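# Clamp steel link onto milling-table fixture pin

## Task

Put the steel link into the fixture on the milling machine table with its boss facing up and its bore over the locating pin, then throw the lever with the black knob so the jaw clamps the link.

## Robot and tools

Robot: two arms, left_arm and right_arm, each with a two-finger gripper. The scene frame has its origin at table-top height, midway between the arms' nominal bases, with +z up and +x pointing out over the table. left_arm is on the +y side; the arm names have nothing to do with left or right in the images. Actual base poses in the scene frame: left_arm at (+0.049, +0.259, 0) m with quat_wxyz (+1.000, 0, 0, +0.004); right_arm at (-0.013, -0.343, 0) m with quat_wxyz (+1.000, 0, 0, -0.008). Every hand pose, velocity, target and wrist-camera pose is reported in that arm's own base frame. The table and the fixed cameras use the scene frame.

Gripper axes: the fingers point along the gripper's +z axis and open and close along its y axis. end_effector_position is the spot between the finger pads, about 1 cm short of the tips.

The 16-number row is shared by execute_actions and move. It is one flat list covering both arms: left_arm x, y, z, qw, qx, qy, qz, opening, then the same eight for right_arm. x, y, z are an absolute gripper position in metres in that arm's base frame. The quaternion is an absolute orientation with w first. Opening is absolute, from -1 (closed) to +1 (fully open, 0.094 m). Every row is a pose, never an offset. For an arm that should stay still, repeat its last reported pose and its intended opening exactly. To hold an orientation, keep sending the same quaternion rather than copying a drifted reading. A 0 in the opening slot is a real command.

execute_actions(actions, cameras): actions is a list of up to 15 rows, each row being one 1/30 s step. If the list is shorter, its last row is held for the rest of the 15 steps. A target more than 0.6 m from a gripper's current position, along any of that gripper's axes, gets the action refused for both arms. The first action is checked against the most recent state report. An empty actions list returns images and the full state. cameras takes names, ["all"] or [].

move(target, speed, blend, opening_speed, grip_force, blocking, cameras): drives each gripper in a straight line from its Hand target to the given row, or through a list of up to 15 rows, all within 10 s. There is no 0.6 m limit here.
- speed: m/s, 0.002 to 4.3, default 0.25. Rotation is capped at twice that value in rad/s. Give one value, or one per target.
- blend: metres of corner rounding per waypoint. The default 0 stops at each waypoint.
- opening_speed: how fast the opening command changes, in scale units per second, at least 0.2. Use it for gentle closing.
- grip_force: newtons per pad, 10 to 50. Give one value or one per arm. It persists until changed. Lower values close more slowly.
- blocking=false returns after about 0.5 s while the motion continues. A new move replaces the running one.
Paths do not avoid obstacles or the other arm. Grippers lag behind the path and can overshoot, worse at speed or near full reach. Do not route a gripper close to its own arm's base, because that can flip the shoulder posture. Faster contact and targets placed deeper past a surface mean harder impacts.

wait(seconds 0 to 10) lets time pass with the last commands held. stop brakes a running move. zoom_image(camera, region [x0, y0, x1, y1]) magnifies part of the latest full image from cam_head_left or cam_head_right. The region is at most 504 by 504 pixels, measured from the top-left corner. finished_scene(scene) ends the current scene and cannot be undone. It takes the current scene's number, and nothing may be called after it in the same reply.

Results: the arm state (pose in base frame, Joint positions ending with the finger gap in metres, Joint velocities, torques), Hand target (the pose the arm is actually being driven to, which can fall short of what you sent), Tool commands, and grip_measured (finger opening on the -1..+1 scale). The move: line reports how the move ended (done, off_target, moving, held, fault) and which limits applied. Any arm it does not name is done, meaning within 10 mm and 2 degrees of its target. limits=paced means the command was clipped. limits=held means steps were withheld. Neither done nor off_target tells you whether contact happened. Friction and weight can leave an arm a few cm off target. Each step, the commanded orientation is clipped to within 40 degrees of the measured one. Torque readings include gravity and are noisy. Joints 3 and 4 wrap at ±28 N m.

Cameras: cam_head_left and cam_head_right are a stereo pair on a stand behind the arms, looking down over the table, each 504x504. Calibration is given in the setup. It may be off by a few mm or degrees.

Gripping: a hard part squeezed fully reads a few mm narrower than its real width. To release, command an opening well above grip_measured.

Avoid the following. Dropping the link or releasing it while it is moving. Hitting the fixture, machine or table hard. Any contact between the two arms, including one gripper closing on the other's fingers. Letting anything fall off the table. Long holds at full stretch or pushes against unreachable poses, which heat motors. At 100 °C the arm goes limp for 30 to 60 s, and a MOTOR HOT line usually warns first. Loose parts can occasionally be nudged by outside disturbances.

Each tool is called after "Call:" by a JSON object that holds its "api" and its "payload".

## Session

Call:
{"api": "execute_actions", "payload": {"actions": []}}

Scene clock: 0.00 s.
left_arm: end_effector_position=(+0.0777, -0.3861, +0.2199) grip_measured=+1.000 end_effector_quat_wxyz=(+0.692, +0.470, +0.547, -0.026) | right_arm: end_effector_position=(+0.6942, -0.0253, +0.3415) grip_measured=+1.000 end_effector_quat_wxyz=(+0.259, +0.274, +0.901, -0.212)
Joint positions: left_arm=[-1.753 1.153 0.361 0.718 -1.004 0.611 0.094] | right_arm=[0.105 2.001 2.265 -1.472 0.593 0.584 0.094]
Joint velocities: within noise
Joint torques (N m): no reading
Heat: left arm: hottest shoulder 31 °C; right arm: hottest waist 33 °C.
Hand target: left_arm +0.0768, -0.3914, +0.2280; +0.696, +0.463, +0.547, -0.032 | right_arm +0.6962, -0.0251, +0.3571; +0.274, +0.278, +0.897, -0.206
Tool commands: left_gripper/opening=+1.0 right_gripper/opening=+1.0

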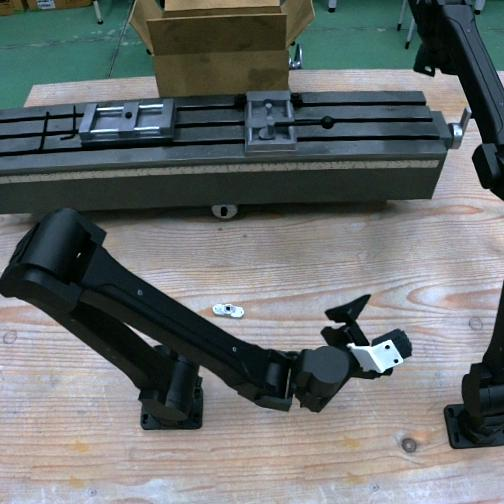

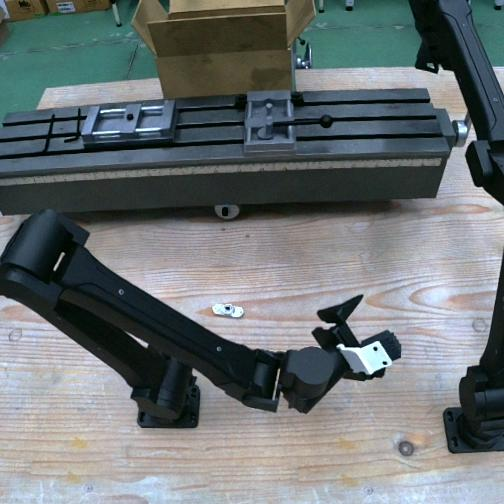

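Call:
{"api": "zoom_image", "payload": {"camera": "cam_head_left", "region": [230, 80, 350, 170]}}

Call:
{"api": "zoom_image", "payload": {"camera": "cam_head_left", "region": [200, 290, 260, 335]}}

Call:
{"api": "zoom_image", "payload": {"camera": "cam_head_right", "region": [230, 80, 350, 170]}}

Call:
{"api": "zoom_image", "payload": {"camera": "cam_head_left", "region": [0, 80, 200, 220]}}

Scaled by 4.200 from the camera's 504x504 image, which has a finer 720x720 frame.

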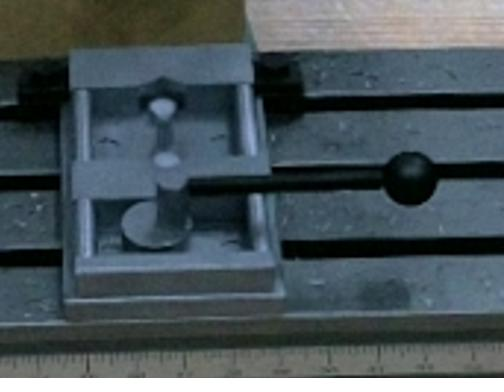

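Scaled by 8.400 from the camera's 504x504 image, which has a finer 720x720 frame.

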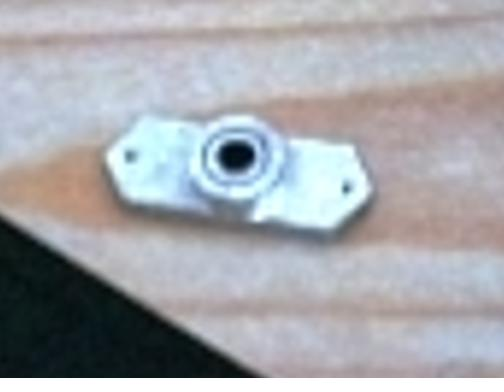

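Scaled by 4.200 from the camera's 504x504 image, which has a finer 720x720 frame.

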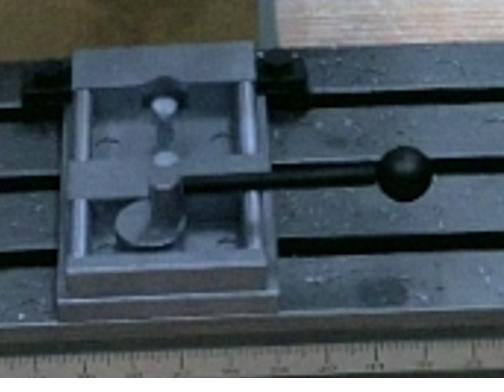

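Scaled by 2.520 from the camera's 504x504 image, which has a finer 720x720 frame.

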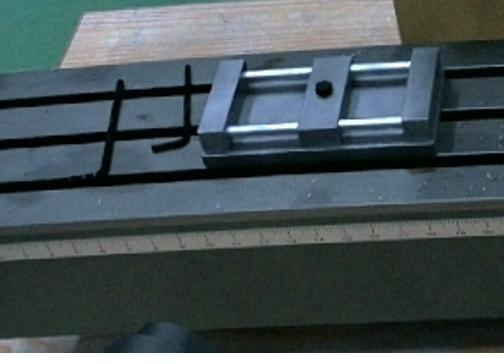

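Call:
{"api": "zoom_image", "payload": {"camera": "cam_head_left", "region": [240, 86, 302, 158]}}

Call:
{"api": "zoom_image", "payload": {"camera": "cam_head_right", "region": [240, 86, 302, 158]}}

Call:
{"api": "zoom_image", "payload": {"camera": "cam_head_right", "region": [205, 295, 250, 325]}}

Scaled by 7.000 from the camera's 504x504 image, which has a finer 720x720 frame.

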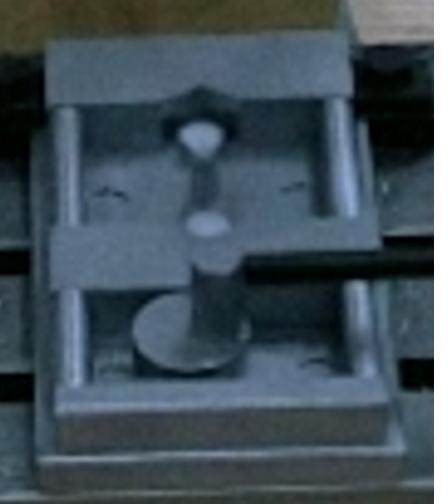

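Scaled by 7.000 from the camera's 504x504 image, which has a finer 720x720 frame.

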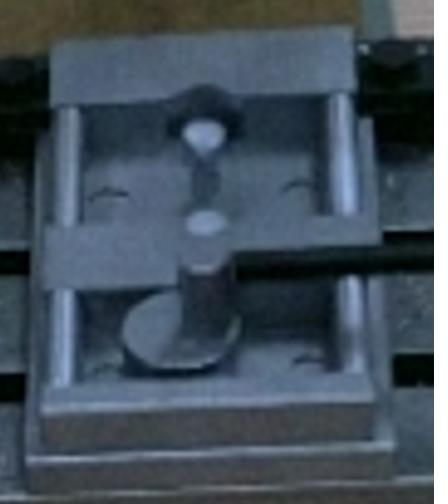

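Scaled by 11.200 from the camera's 504x504 image, which has a finer 720x720 frame.

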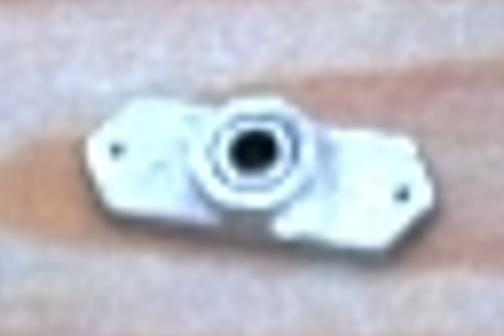

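Call:
{"api": "move", "payload": {"target": [[0.21,-0.25,0.25,0,0.760,0.649,0,1,0.6942,-0.0253,0.3415,0.259,0.274,0.901,-0.212,1],[0.21,-0.133,0.10,0,0.760,0.649,0,0,0.6942,-0.0253,0.3415,0.259,0.274,0.901,-0.212,1]], "blend": [0.05,0], "cameras": ["all"]}}

Scene clock: 185.57 s.
left_arm: end_effector_position=(+0.2081, -0.1340, +0.1005) grip_measured=+0.003 end_effector_quat_wxyz=(-0.006, +0.761, +0.649, +0.001) | right_arm: end_effector_position=(+0.6942, -0.0253, +0.3415) grip_measured=+1.000 end_effector_quat_wxyz=(+0.259, +0.274, +0.901, -0.212)
Joint positions: left_arm=[-0.573 1.063 0.671 -1.189 -0.005 1.155 0.047] | right_arm=[0.105 2.001 2.265 -1.472 0.593 0.584 0.094]
Joint torques (N m): left_arm=[1.73 -5.25 7.5 0.35 0.29 0.18] | right_arm=[-0.44 -17.14 7.77 0.87 0.5 -0.04]
Heat: left arm: hottest elbow 35 °C; right arm: hottest shoulder 39 °C.
Hand target: left_arm +0.2100, -0.1331, +0.1001; +0.000, +0.761, +0.649, +0.000 | right_arm +0.6943, -0.0252, +0.3414; +0.259, +0.274, +0.902, -0.212
Off the commanded pose: left_arm 0.002 m, 1 deg | right_arm 0.000 m, 0 deg.
move: done

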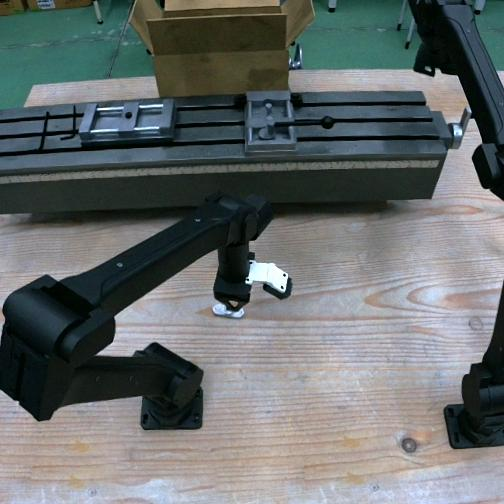

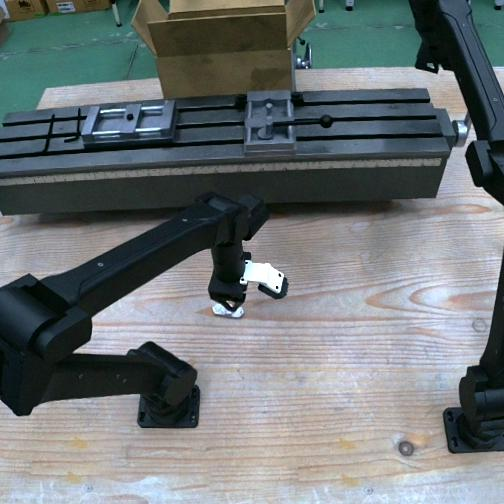

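Call:
{"api": "zoom_image", "payload": {"camera": "cam_head_left", "region": [200, 260, 260, 330]}}

Call:
{"api": "zoom_image", "payload": {"camera": "cam_head_right", "region": [200, 260, 260, 330]}}

Scaled by 7.200 from the camera's 504x504 image, which has a finer 720x720 frame.

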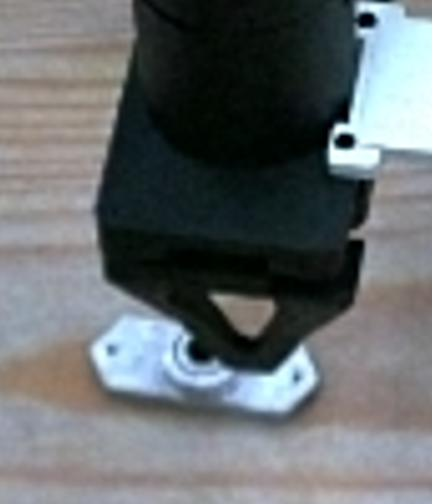

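Scaled by 7.200 from the camera's 504x504 image, which has a finer 720x720 frame.

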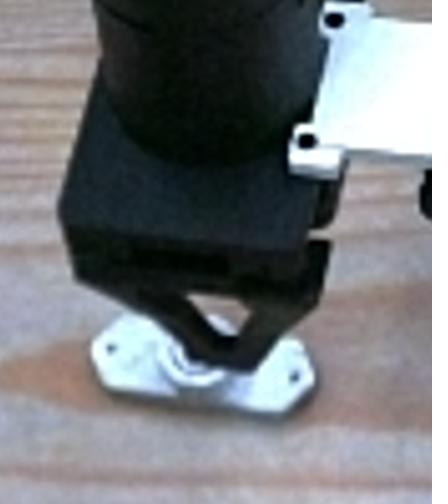

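Call:
{"api": "move", "payload": {"target": [0.224,-0.115,0.06,0,0.760,0.649,0,0.3,0.6942,-0.0253,0.3415,0.259,0.274,0.901,-0.212,1], "cameras": ["all"]}}

Call:
{"api": "zoom_image", "payload": {"camera": "cam_head_left", "region": [200, 260, 260, 330]}}

Call:
{"api": "zoom_image", "payload": {"camera": "cam_head_right", "region": [200, 260, 260, 330]}}

Scene clock: 235.70 s.
left_arm: end_effector_position=(+0.2226, -0.1164, +0.0634) grip_measured=+0.298 end_effector_quat_wxyz=(+0.001, +0.760, +0.649, +0.002) | right_arm: end_effector_position=(+0.6942, -0.0253, +0.3415) grip_measured=+1.000 end_effector_quat_wxyz=(+0.259, +0.274, +0.901, -0.212)
Joint positions: left_arm=[-0.483 1.123 0.603 -1.048 -0.004 1.245 0.061] | right_arm=[0.105 2.001 2.265 -1.472 0.593 0.584 0.094]
Joint torques (N m): left_arm=[1.61 -4.48 7.08 0.35 0.3 0.19] | right_arm=[-0.44 -17.03 7.83 0.83 0.52 -0.04]
Heat: left arm: hottest elbow 34 °C; right arm: hottest shoulder 39 °C.
Hand target: left_arm +0.2239, -0.1150, +0.0601; +0.000, +0.760, +0.649, +0.000 | right_arm +0.6943, -0.0252, +0.3414; +0.259, +0.274, +0.902, -0.212
Off the commanded pose: left_arm 0.004 m, 0 deg | right_arm 0.000 m, 0 deg.
move: done

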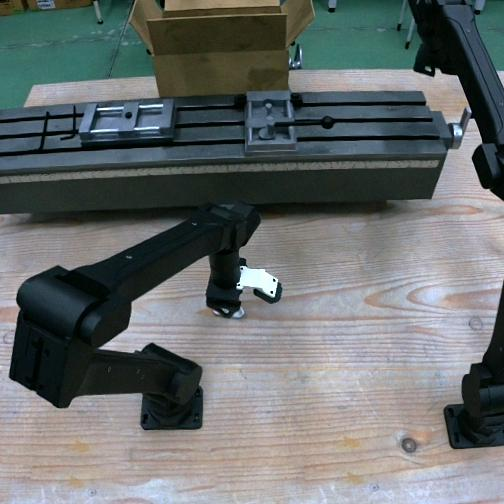

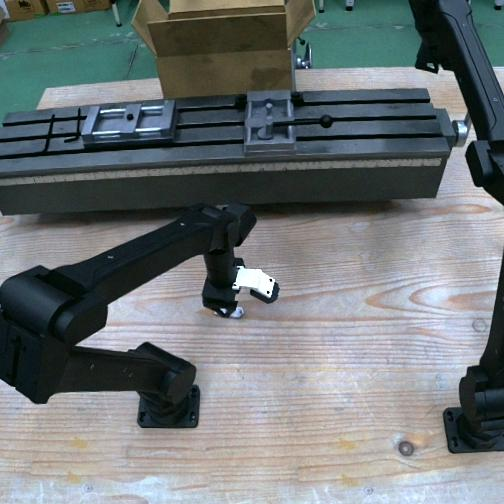

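Scaled by 7.200 from the camera's 504x504 image, which has a finer 720x720 frame.

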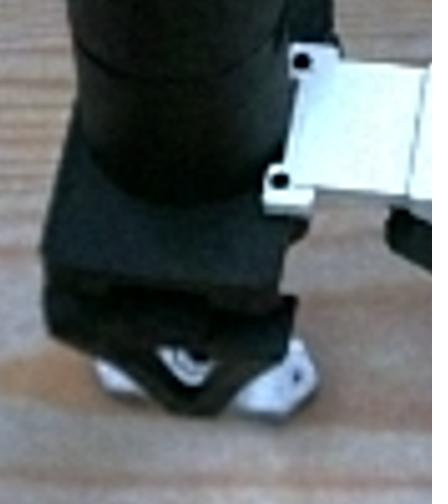

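Scaled by 7.200 from the camera's 504x504 image, which has a finer 720x720 frame.

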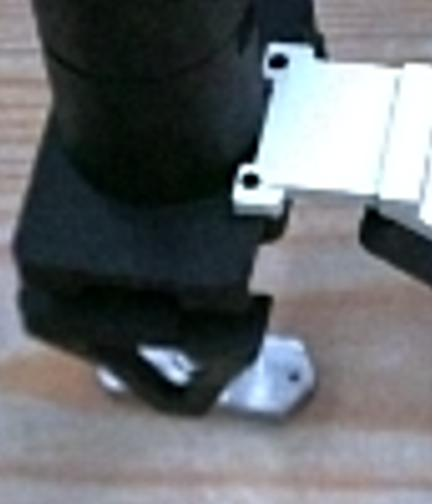

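Call:
{"api": "move", "payload": {"target": [0.225,-0.112,0.018,0,0.760,0.649,0,0.3,0.6942,-0.0253,0.3415,0.259,0.274,0.901,-0.212,1], "cameras": ["all"], "speed": 0.1}}

Call:
{"api": "zoom_image", "payload": {"camera": "cam_head_left", "region": [200, 280, 260, 340]}}

Call:
{"api": "zoom_image", "payload": {"camera": "cam_head_right", "region": [200, 280, 260, 340]}}

Scene clock: 275.07 s.
left_arm: end_effector_position=(+0.2244, -0.1141, +0.0218) grip_measured=+0.298 end_effector_quat_wxyz=(+0.001, +0.761, +0.649, +0.003) | right_arm: end_effector_position=(+0.6942, -0.0253, +0.3415) grip_measured=+1.000 end_effector_quat_wxyz=(+0.259, +0.274, +0.901, -0.212)
Joint positions: left_arm=[-0.471 1.213 0.536 -0.889 -0.004 1.258 0.061] | right_arm=[0.105 2.001 2.265 -1.472 0.593 0.584 0.094]
Joint torques (N m): left_arm=[1.85 -4.84 6.27 0.34 0.29 0.19] | right_arm=[-0.62 -17.08 7.87 0.84 0.5 -0.04]
Heat: left arm: hottest elbow 33 °C; right arm: hottest shoulder 39 °C.
Hand target: left_arm +0.2249, -0.1120, +0.0181; +0.000, +0.760, +0.649, +0.000 | right_arm +0.6943, -0.0252, +0.3414; +0.259, +0.274, +0.902, -0.212
Off the commanded pose: left_arm 0.004 m, 0 deg | right_arm 0.000 m, 0 deg.
move: done

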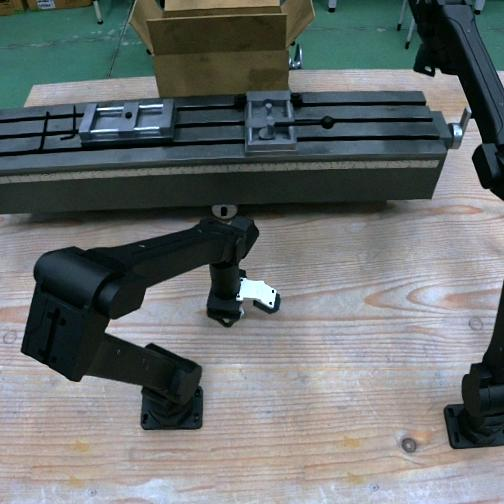

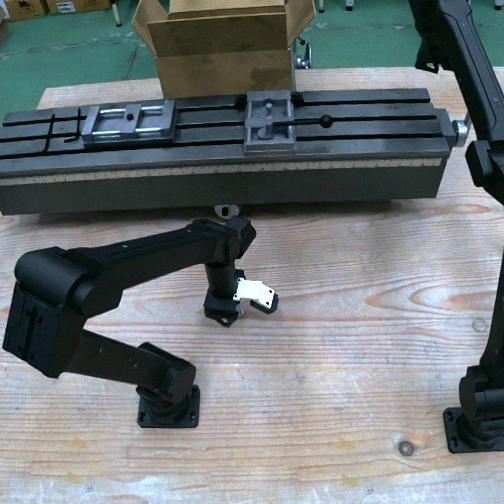

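Scaled by 8.400 from the camera's 504x504 image, which has a finer 720x720 frame.

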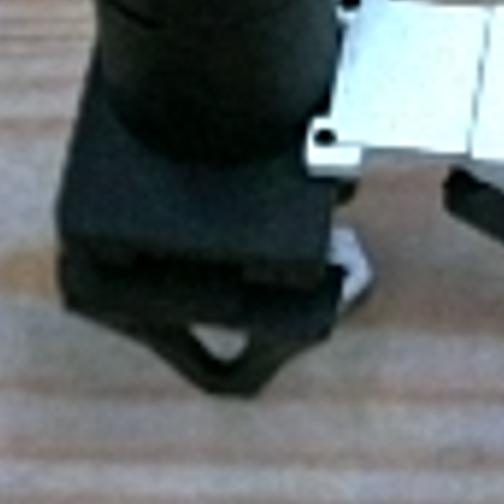

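Scaled by 8.400 from the camera's 504x504 image, which has a finer 720x720 frame.

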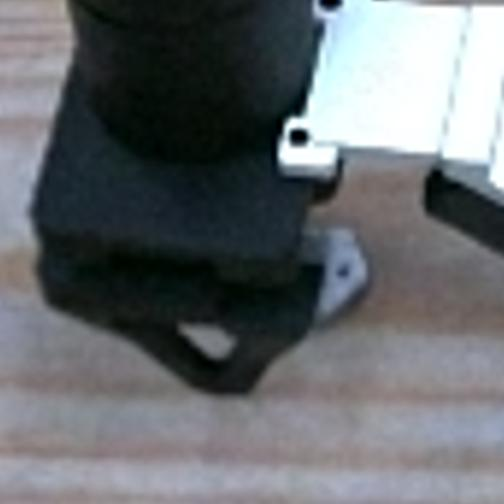

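Call:
{"api": "move", "payload": {"target": [[0.225,-0.112,0.010,0,0.760,0.649,0,0.3,0.6942,-0.0253,0.3415,0.259,0.274,0.901,-0.212,1],[0.225,-0.112,0.010,0,0.760,0.649,0,-0.9,0.6942,-0.0253,0.3415,0.259,0.274,0.901,-0.212,1]], "opening_speed": 0.8, "cameras": ["all"], "speed": 0.1}}

Call:
{"api": "zoom_image", "payload": {"camera": "cam_head_left", "region": [200, 280, 260, 340]}}

Scene clock: 286.10 s.
left_arm: end_effector_position=(+0.2289, -0.1162, +0.0172) grip_measured=-0.433 end_effector_quat_wxyz=(+0.010, +0.761, +0.649, +0.006) | right_arm: end_effector_position=(+0.6942, -0.0253, +0.3415) grip_measured=+1.000 end_effector_quat_wxyz=(+0.259, +0.274, +0.901, -0.212)
Joint positions: left_arm=[-0.471 1.227 0.531 -0.853 -0.004 1.259 0.027] | right_arm=[0.105 2.001 2.265 -1.472 0.593 0.584 0.094]
Joint torques (N m): left_arm=[1.67 -4.54 5.72 0.21 0.28 0.17] | right_arm=[-0.5 -17.03 7.76 0.91 0.5 -0.05]
Heat: left arm: hottest elbow 33 °C; right arm: hottest shoulder 39 °C.
Hand target: left_arm +0.2248, -0.1120, +0.0103; +0.000, +0.761, +0.649, +0.000 | right_arm +0.6943, -0.0252, +0.3414; +0.259, +0.274, +0.902, -0.212
Off the commanded pose: left_arm 0.009 m, 1 deg | right_arm 0.000 m, 0 deg.
move: done

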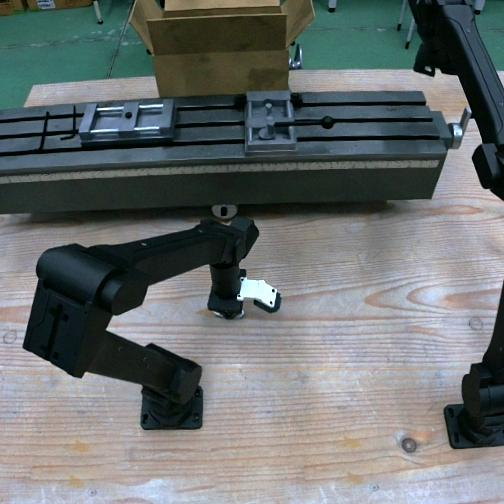

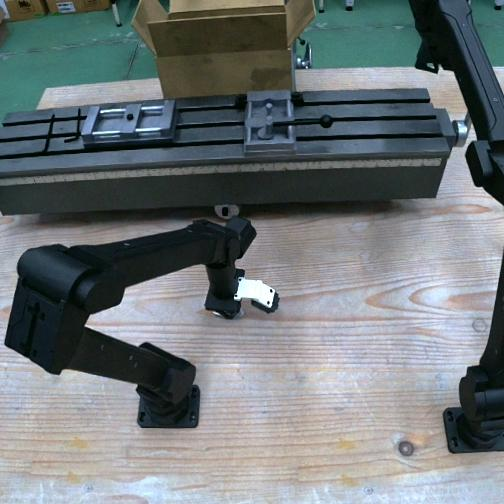

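Scaled by 8.400 from the camera's 504x504 image, which has a finer 720x720 frame.

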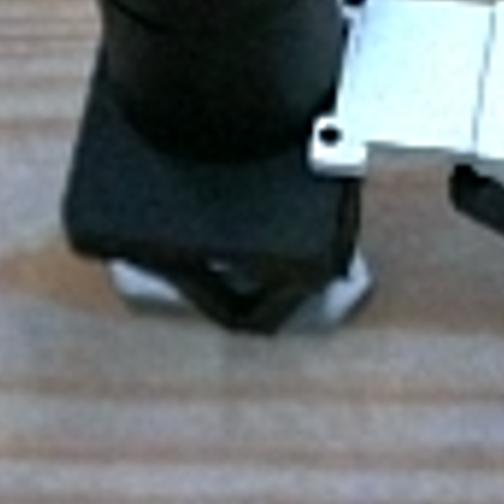

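Call:
{"api": "move", "payload": {"target": [[0.24,-0.112,0.34,0,0.760,0.649,0,-0.9,0.6942,-0.0253,0.3415,0.259,0.274,0.901,-0.212,1],[0.63,-0.18,0.36,0,0,1,0,-0.9,0.6942,-0.0253,0.3415,0.259,0.274,0.901,-0.212,1]], "blend": [0.08,0], "cameras": ["all"]}}

Call:
{"api": "zoom_image", "payload": {"camera": "cam_head_left", "region": [220, 50, 320, 170]}}

Call:
{"api": "zoom_image", "payload": {"camera": "cam_head_right", "region": [220, 50, 320, 170]}}

Scene clock: 308.67 s.
left_arm: end_effector_position=(+0.6212, -0.1845, +0.3422) grip_measured=-0.433 end_effector_quat_wxyz=(+0.112, +0.011, +0.993, -0.030) | right_arm: end_effector_position=(+0.6942, -0.0253, +0.3415) grip_measured=+1.000 end_effector_quat_wxyz=(+0.259, +0.274, +0.901, -0.212)
Joint positions: left_arm=[-0.289 1.972 2.322 -1.688 -0.004 -0.266 0.027] | right_arm=[0.105 2.001 2.265 -1.472 0.593 0.584 0.094]
Joint torques (N m): left_arm=[1.79 -19.72 12.98 0.12 0.11 -0.01] | right_arm=[-0.44 -17.26 7.84 0.84 0.5 -0.03]
Heat: left arm: hottest elbow 34 °C; right arm: hottest shoulder 39 °C.
Hand target: left_arm +0.6287, -0.1797, +0.3592; +0.130, +0.001, +0.991, -0.037 | right_arm +0.6943, -0.0252, +0.3414; +0.259, +0.274, +0.902, -0.212
Off the commanded pose: left_arm 0.020 m, 13 deg | right_arm 0.000 m, 0 deg.
joint sent to its limit (left arm) — joint 4 (wrist pitch), lower limit. The joint targets are off in orientation, not in position.
move: off_target (left_arm)

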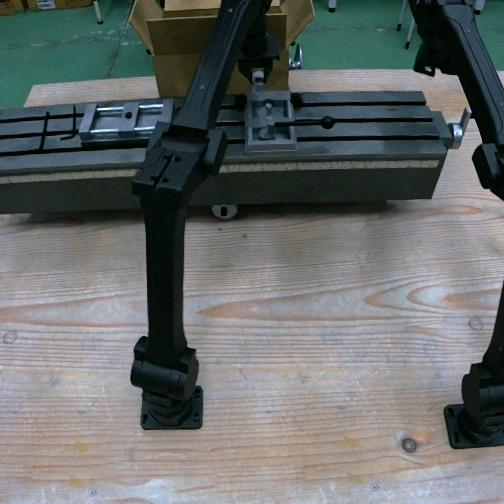

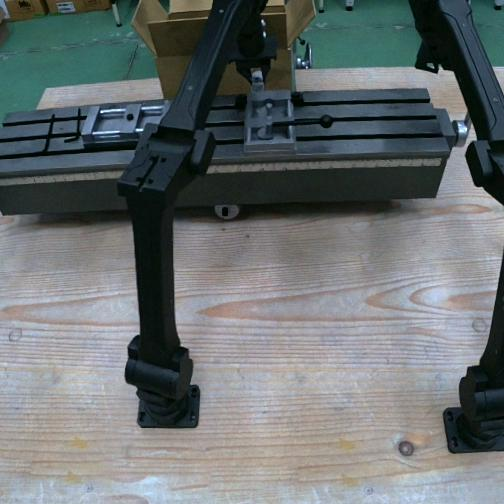

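Scaled by 4.200 from the camera's 504x504 image, which has a finer 720x720 frame.

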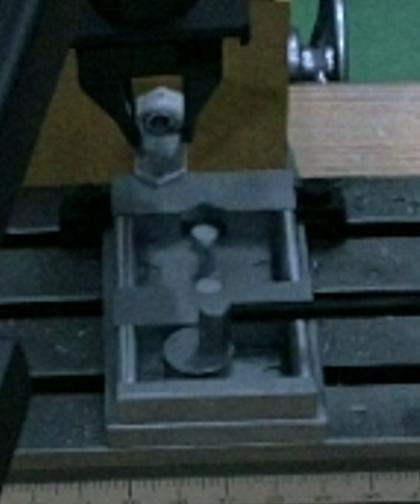

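Scaled by 4.200 from the camera's 504x504 image, which has a finer 720x720 frame.

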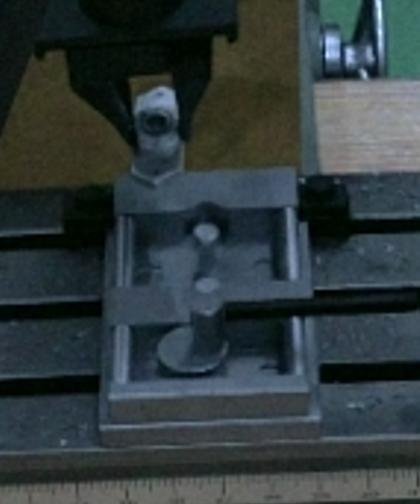

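Call:
{"api": "move", "payload": {"target": [0.622,-0.204,0.337,0,0,1,0,-0.9,0.6942,-0.0253,0.3415,0.259,0.274,0.901,-0.212,1], "cameras": ["all"], "speed": 0.15}}

Call:
{"api": "zoom_image", "payload": {"camera": "cam_head_left", "region": [236, 60, 308, 132]}}

Call:
{"api": "zoom_image", "payload": {"camera": "cam_head_right", "region": [236, 60, 308, 132]}}

Scene clock: 346.47 s.
left_arm: end_effector_position=(+0.6199, -0.1978, +0.3343) grip_measured=-0.433 end_effector_quat_wxyz=(+0.105, +0.002, +0.994, -0.031) | right_arm: end_effector_position=(+0.6942, -0.0253, +0.3415) grip_measured=+1.000 end_effector_quat_wxyz=(+0.259, +0.274, +0.901, -0.212)
Joint positions: left_arm=[-0.309 1.984 2.322 -1.688 -0.004 -0.305 0.027] | right_arm=[0.105 2.001 2.265 -1.472 0.593 0.584 0.094]
Joint torques (N m): left_arm=[0.44 -19.49 10.52 0.08 0.06 0] | right_arm=[-0.62 -17.08 7.87 0.83 0.5 -0.03]
Heat: left arm: hottest elbow 41 °C; right arm: hottest shoulder 39 °C.
Hand target: left_arm +0.6215, -0.2038, +0.3364; +0.107, +0.001, +0.994, -0.034 | right_arm +0.6943, -0.0252, +0.3414; +0.259, +0.274, +0.902, -0.212
Off the commanded pose: left_arm 0.007 m, 13 deg | right_arm 0.000 m, 0 deg.
joint sent to its limit (left arm) — joint 4 (wrist pitch), lower limit. The joint targets are off in orientation, not in position.
move: off_target (left_arm)

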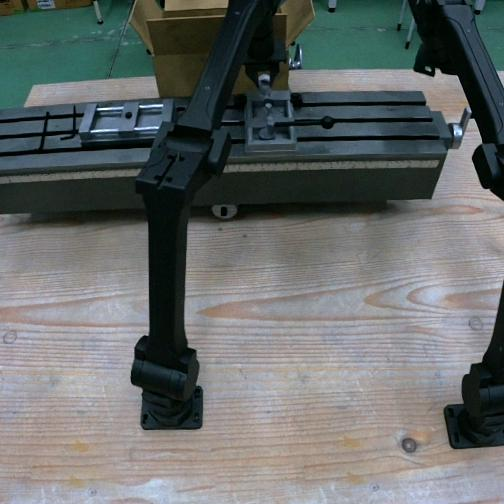

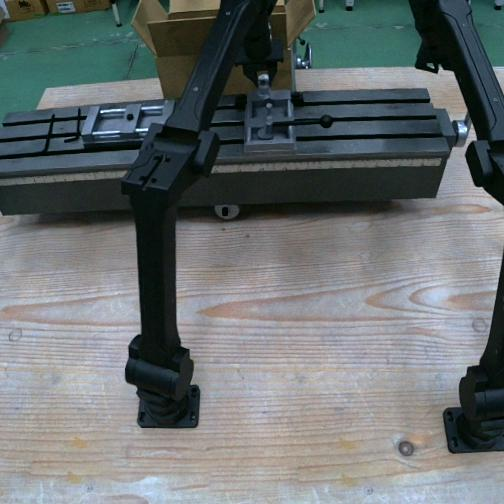

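Scaled by 7.000 from the camera's 504x504 image, which has a finer 720x720 frame.

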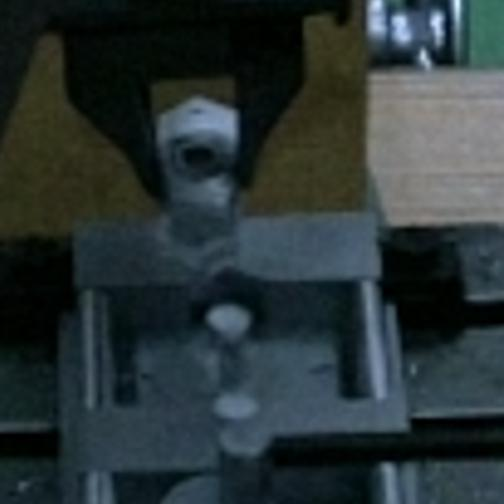

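Scaled by 7.000 from the camera's 504x504 image, which has a finer 720x720 frame.

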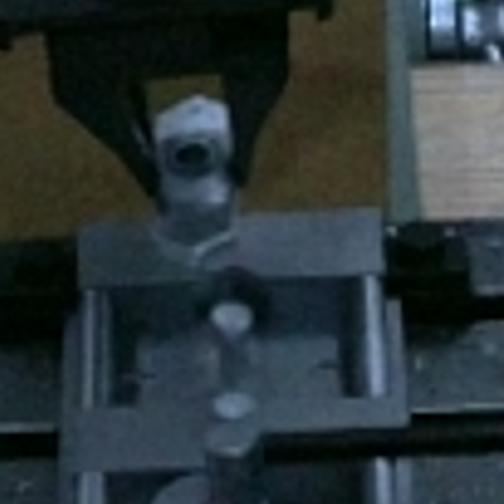

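Call:
{"api": "move", "payload": {"target": [0.624,-0.216,0.306,0,0,1,0,-0.9,0.6942,-0.0253,0.3415,0.259,0.274,0.901,-0.212,1], "cameras": ["all"], "speed": 0.15}}

Call:
{"api": "zoom_image", "payload": {"camera": "cam_head_left", "region": [246, 76, 296, 126]}}

Call:
{"api": "zoom_image", "payload": {"camera": "cam_head_right", "region": [246, 76, 296, 126]}}

Scene clock: 364.53 s.
left_arm: end_effector_position=(+0.6244, -0.2093, +0.3082) grip_measured=-0.433 end_effector_quat_wxyz=(+0.085, +0.001, +0.996, -0.026) | right_arm: end_effector_position=(+0.6942, -0.0253, +0.3415) grip_measured=+1.000 end_effector_quat_wxyz=(+0.259, +0.274, +0.901, -0.212)
Joint positions: left_arm=[-0.324 2.026 2.322 -1.688 -0.004 -0.322 0.027] | right_arm=[0.105 2.001 2.265 -1.472 0.593 0.584 0.094]
Joint torques (N m): left_arm=[0.32 -20.25 9.44 0.01 0.07 -0.01] | right_arm=[-0.56 -17.08 7.86 0.83 0.5 -0.04]
Heat: left arm: hottest elbow 40 °C; right arm: hottest shoulder 39 °C.
Hand target: left_arm +0.6236, -0.2157, +0.3054; +0.081, +0.000, +0.996, -0.027 | right_arm +0.6943, -0.0252, +0.3414; +0.259, +0.274, +0.902, -0.212
Off the commanded pose: left_arm 0.007 m, 10 deg | right_arm 0.000 m, 0 deg.
joint sent to its limit (left arm) — joint 4 (wrist pitch), lower limit. The joint targets are off in orientation, not in position.
move: off_target (left_arm)

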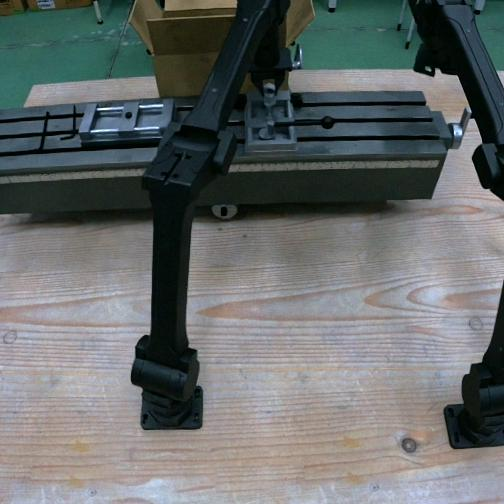

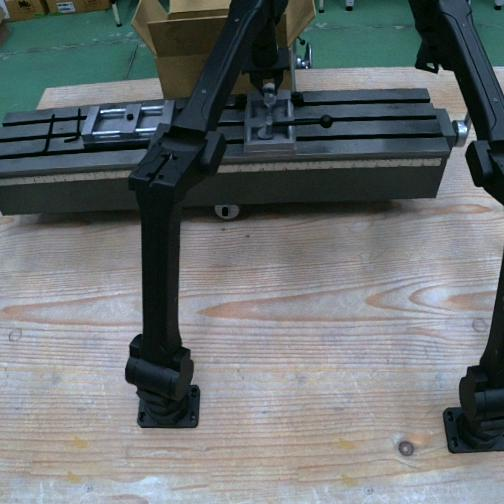

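Scaled by 10.080 from the camera's 504x504 image, which has a finer 720x720 frame.

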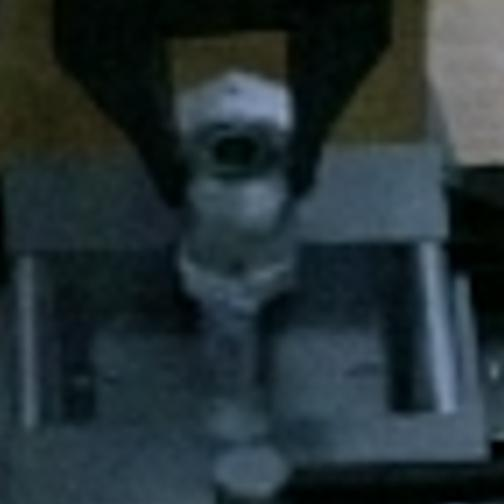

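Scaled by 10.080 from the camera's 504x504 image, which has a finer 720x720 frame.

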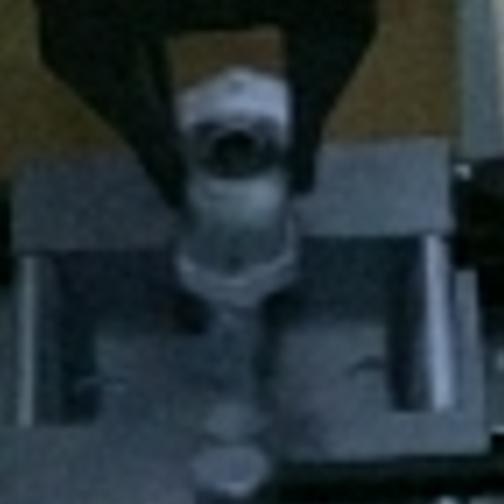

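Call:
{"api": "move", "payload": {"target": [0.616,-0.216,0.288,0,0,1,0,-0.9,0.6942,-0.0253,0.3415,0.259,0.274,0.901,-0.212,1], "cameras": ["all"], "speed": 0.1}}

Call:
{"api": "zoom_image", "payload": {"camera": "cam_head_left", "region": [246, 76, 296, 126]}}

Call:
{"api": "zoom_image", "payload": {"camera": "cam_head_right", "region": [246, 76, 296, 126]}}

Scene clock: 383.30 s.
left_arm: end_effector_position=(+0.6205, -0.2091, +0.3049) grip_measured=-0.433 end_effector_quat_wxyz=(+0.079, -0.002, +0.997, -0.025) | right_arm: end_effector_position=(+0.6942, -0.0253, +0.3415) grip_measured=+1.000 end_effector_quat_wxyz=(+0.259, +0.274, +0.901, -0.212)
Joint positions: left_arm=[-0.325 2.019 2.303 -1.688 -0.004 -0.329 0.027] | right_arm=[0.105 2.001 2.265 -1.472 0.593 0.584 0.094]
Joint torques (N m): left_arm=[0.21 -19.84 7.06 0.03 0.08 0.02] | right_arm=[-0.56 -17.2 7.8 0.88 0.48 -0.04]
Heat: left arm: hottest elbow 39 °C; right arm: hottest shoulder 39 °C.
Hand target: left_arm +0.6156, -0.2156, +0.2876; +0.059, +0.000, +0.998, -0.020 | right_arm +0.6943, -0.0252, +0.3414; +0.259, +0.274, +0.902, -0.212
Off the commanded pose: left_arm 0.019 m, 10 deg | right_arm 0.000 m, 0 deg.
joint sent to its limit (left arm) — joint 4 (wrist pitch), lower limit. The joint targets are off in orientation, not in position.
move: off_target (left_arm)

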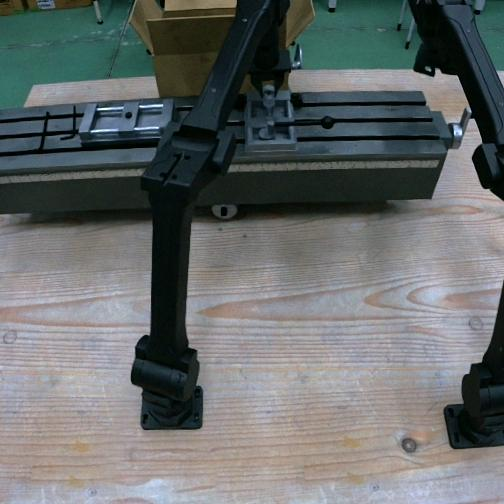

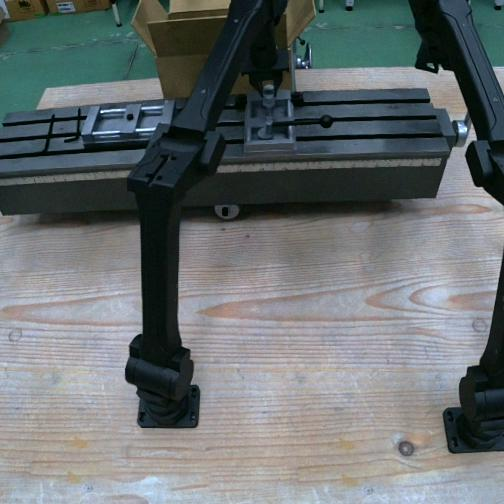

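Scaled by 10.080 from the camera's 504x504 image, which has a finer 720x720 frame.

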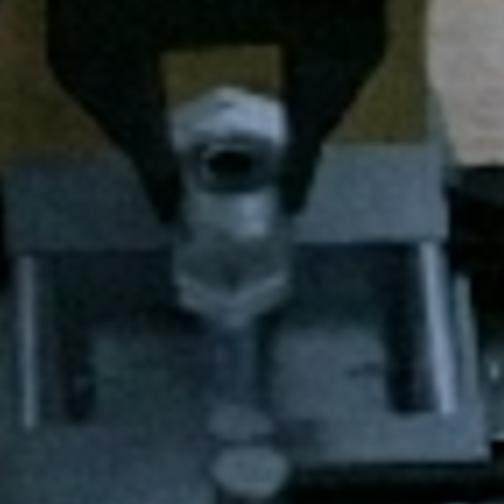

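Scaled by 10.080 from the camera's 504x504 image, which has a finer 720x720 frame.

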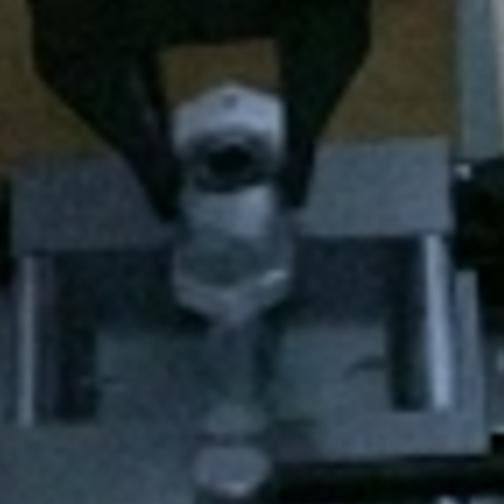

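Call:
{"api": "move", "payload": {"target": [[0.622,-0.215,0.322,0,0,1,0,-0.9,0.6942,-0.0253,0.3415,0.259,0.274,0.901,-0.212,1],[0.598,-0.215,0.312,0,0,1,0,-0.9,0.6942,-0.0253,0.3415,0.259,0.274,0.901,-0.212,1]], "cameras": ["all"], "speed": 0.1, "blend": [0.01,0]}}

Call:
{"api": "zoom_image", "payload": {"camera": "cam_head_left", "region": [246, 76, 296, 126]}}

Call:
{"api": "zoom_image", "payload": {"camera": "cam_head_right", "region": [246, 76, 296, 126]}}

Scene clock: 407.03 s.
left_arm: end_effector_position=(+0.6053, -0.2093, +0.3039) grip_measured=-0.433 end_effector_quat_wxyz=(+0.069, +0.000, +0.997, -0.022) | right_arm: end_effector_position=(+0.6942, -0.0253, +0.3415) grip_measured=+1.000 end_effector_quat_wxyz=(+0.259, +0.274, +0.901, -0.212)
Joint positions: left_arm=[-0.333 1.983 2.246 -1.688 -0.004 -0.334 0.027] | right_arm=[0.105 2.001 2.265 -1.472 0.593 0.584 0.094]
Joint torques (N m): left_arm=[0.32 -21.89 8.35 0.01 0.07 -0.03] | right_arm=[-0.5 -17.2 7.83 0.84 0.5 -0.03]
Heat: left arm: hottest elbow 36 °C; right arm: hottest shoulder 40 °C.
Hand target: left_arm +0.5977, -0.2147, +0.3114; +0.070, +0.000, +0.997, -0.024 | right_arm +0.6943, -0.0252, +0.3414; +0.259, +0.274, +0.902, -0.212
Off the commanded pose: left_arm 0.012 m, 8 deg | right_arm 0.000 m, 0 deg.
joint sent to its limit (left arm) — joint 4 (wrist pitch), lower limit. The joint targets are off in orientation, not in position.
move: off_target (left_arm)

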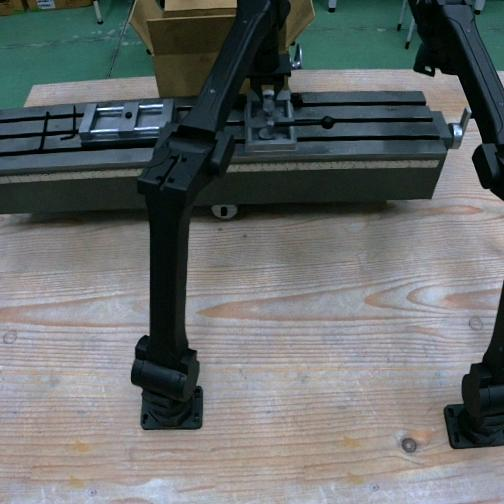

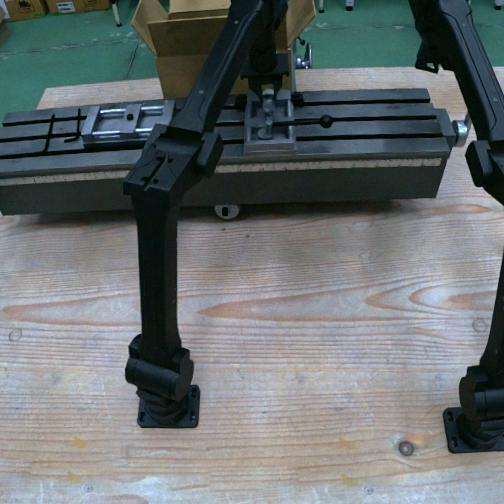

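Scaled by 10.080 from the camera's 504x504 image, which has a finer 720x720 frame.

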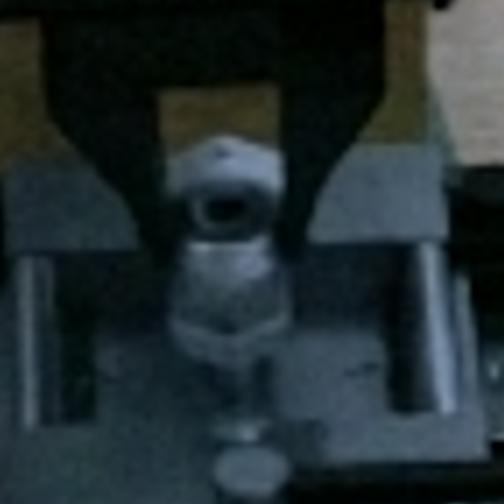

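Scaled by 10.080 from the camera's 504x504 image, which has a finer 720x720 frame.

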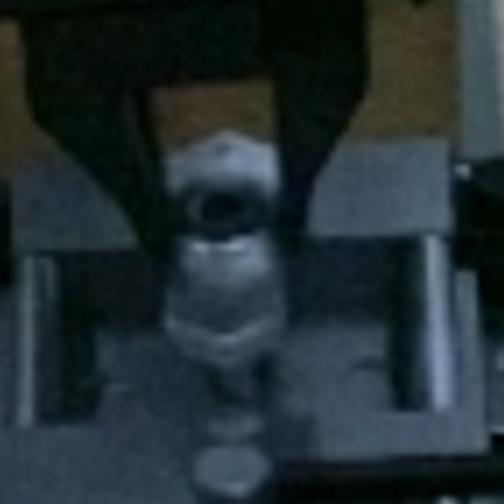

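Call:
{"api": "move", "payload": {"target": [0.598,-0.215,0.288,0.07,0,0.9975,0,-0.9,0.6942,-0.0253,0.3415,0.259,0.274,0.901,-0.212,1], "cameras": ["all"], "speed": 0.08}}

Call:
{"api": "zoom_image", "payload": {"camera": "cam_head_left", "region": [246, 76, 296, 126]}}

Call:
{"api": "zoom_image", "payload": {"camera": "cam_head_right", "region": [246, 76, 296, 126]}}

Scene clock: 432.47 s.
left_arm: end_effector_position=(+0.6007, -0.2078, +0.3028) grip_measured=-0.433 end_effector_quat_wxyz=(+0.082, -0.002, +0.997, -0.005) | right_arm: end_effector_position=(+0.6942, -0.0253, +0.3415) grip_measured=+1.000 end_effector_quat_wxyz=(+0.259, +0.274, +0.901, -0.212)
Joint positions: left_arm=[-0.345 1.951 2.191 -1.652 -0.045 -0.345 0.027] | right_arm=[0.105 2.001 2.265 -1.472 0.593 0.584 0.094]
Joint torques (N m): left_arm=[0.21 -19.19 7.12 0.43 -0.2 0] | right_arm=[-0.67 -17.14 7.83 0.96 0.52 -0.04]
Heat: left arm: hottest shoulder 37 °C; right arm: hottest shoulder 40 °C.
Hand target: left_arm +0.5978, -0.2149, +0.2881; +0.070, +0.000, +0.998, +0.000 | right_arm +0.6943, -0.0252, +0.3414; +0.259, +0.274, +0.902, -0.212
Off the commanded pose: left_arm 0.017 m, 2 deg | right_arm 0.000 m, 0 deg.
move: off_target (left_arm)

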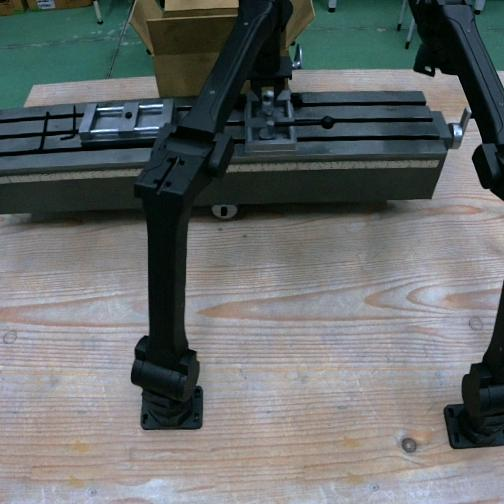

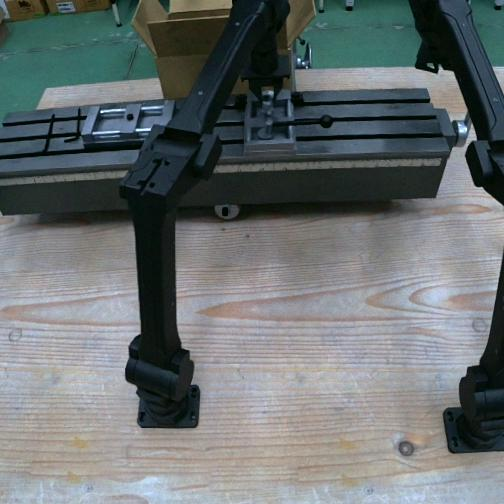

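Scaled by 10.080 from the camera's 504x504 image, which has a finer 720x720 frame.

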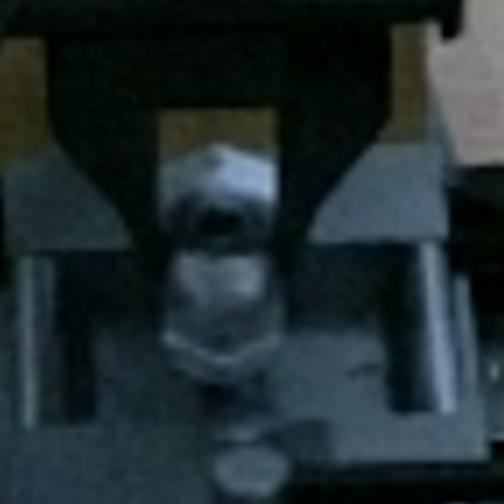

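Scaled by 10.080 from the camera's 504x504 image, which has a finer 720x720 frame.

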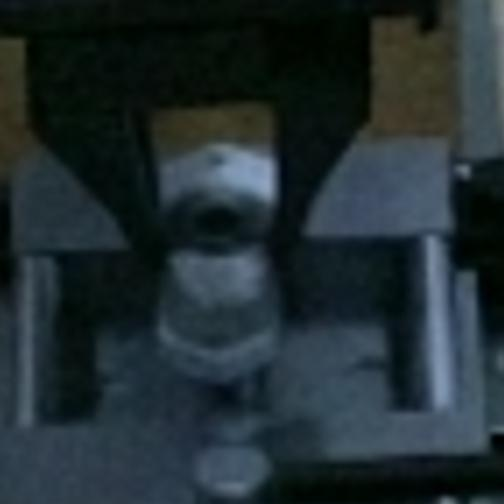

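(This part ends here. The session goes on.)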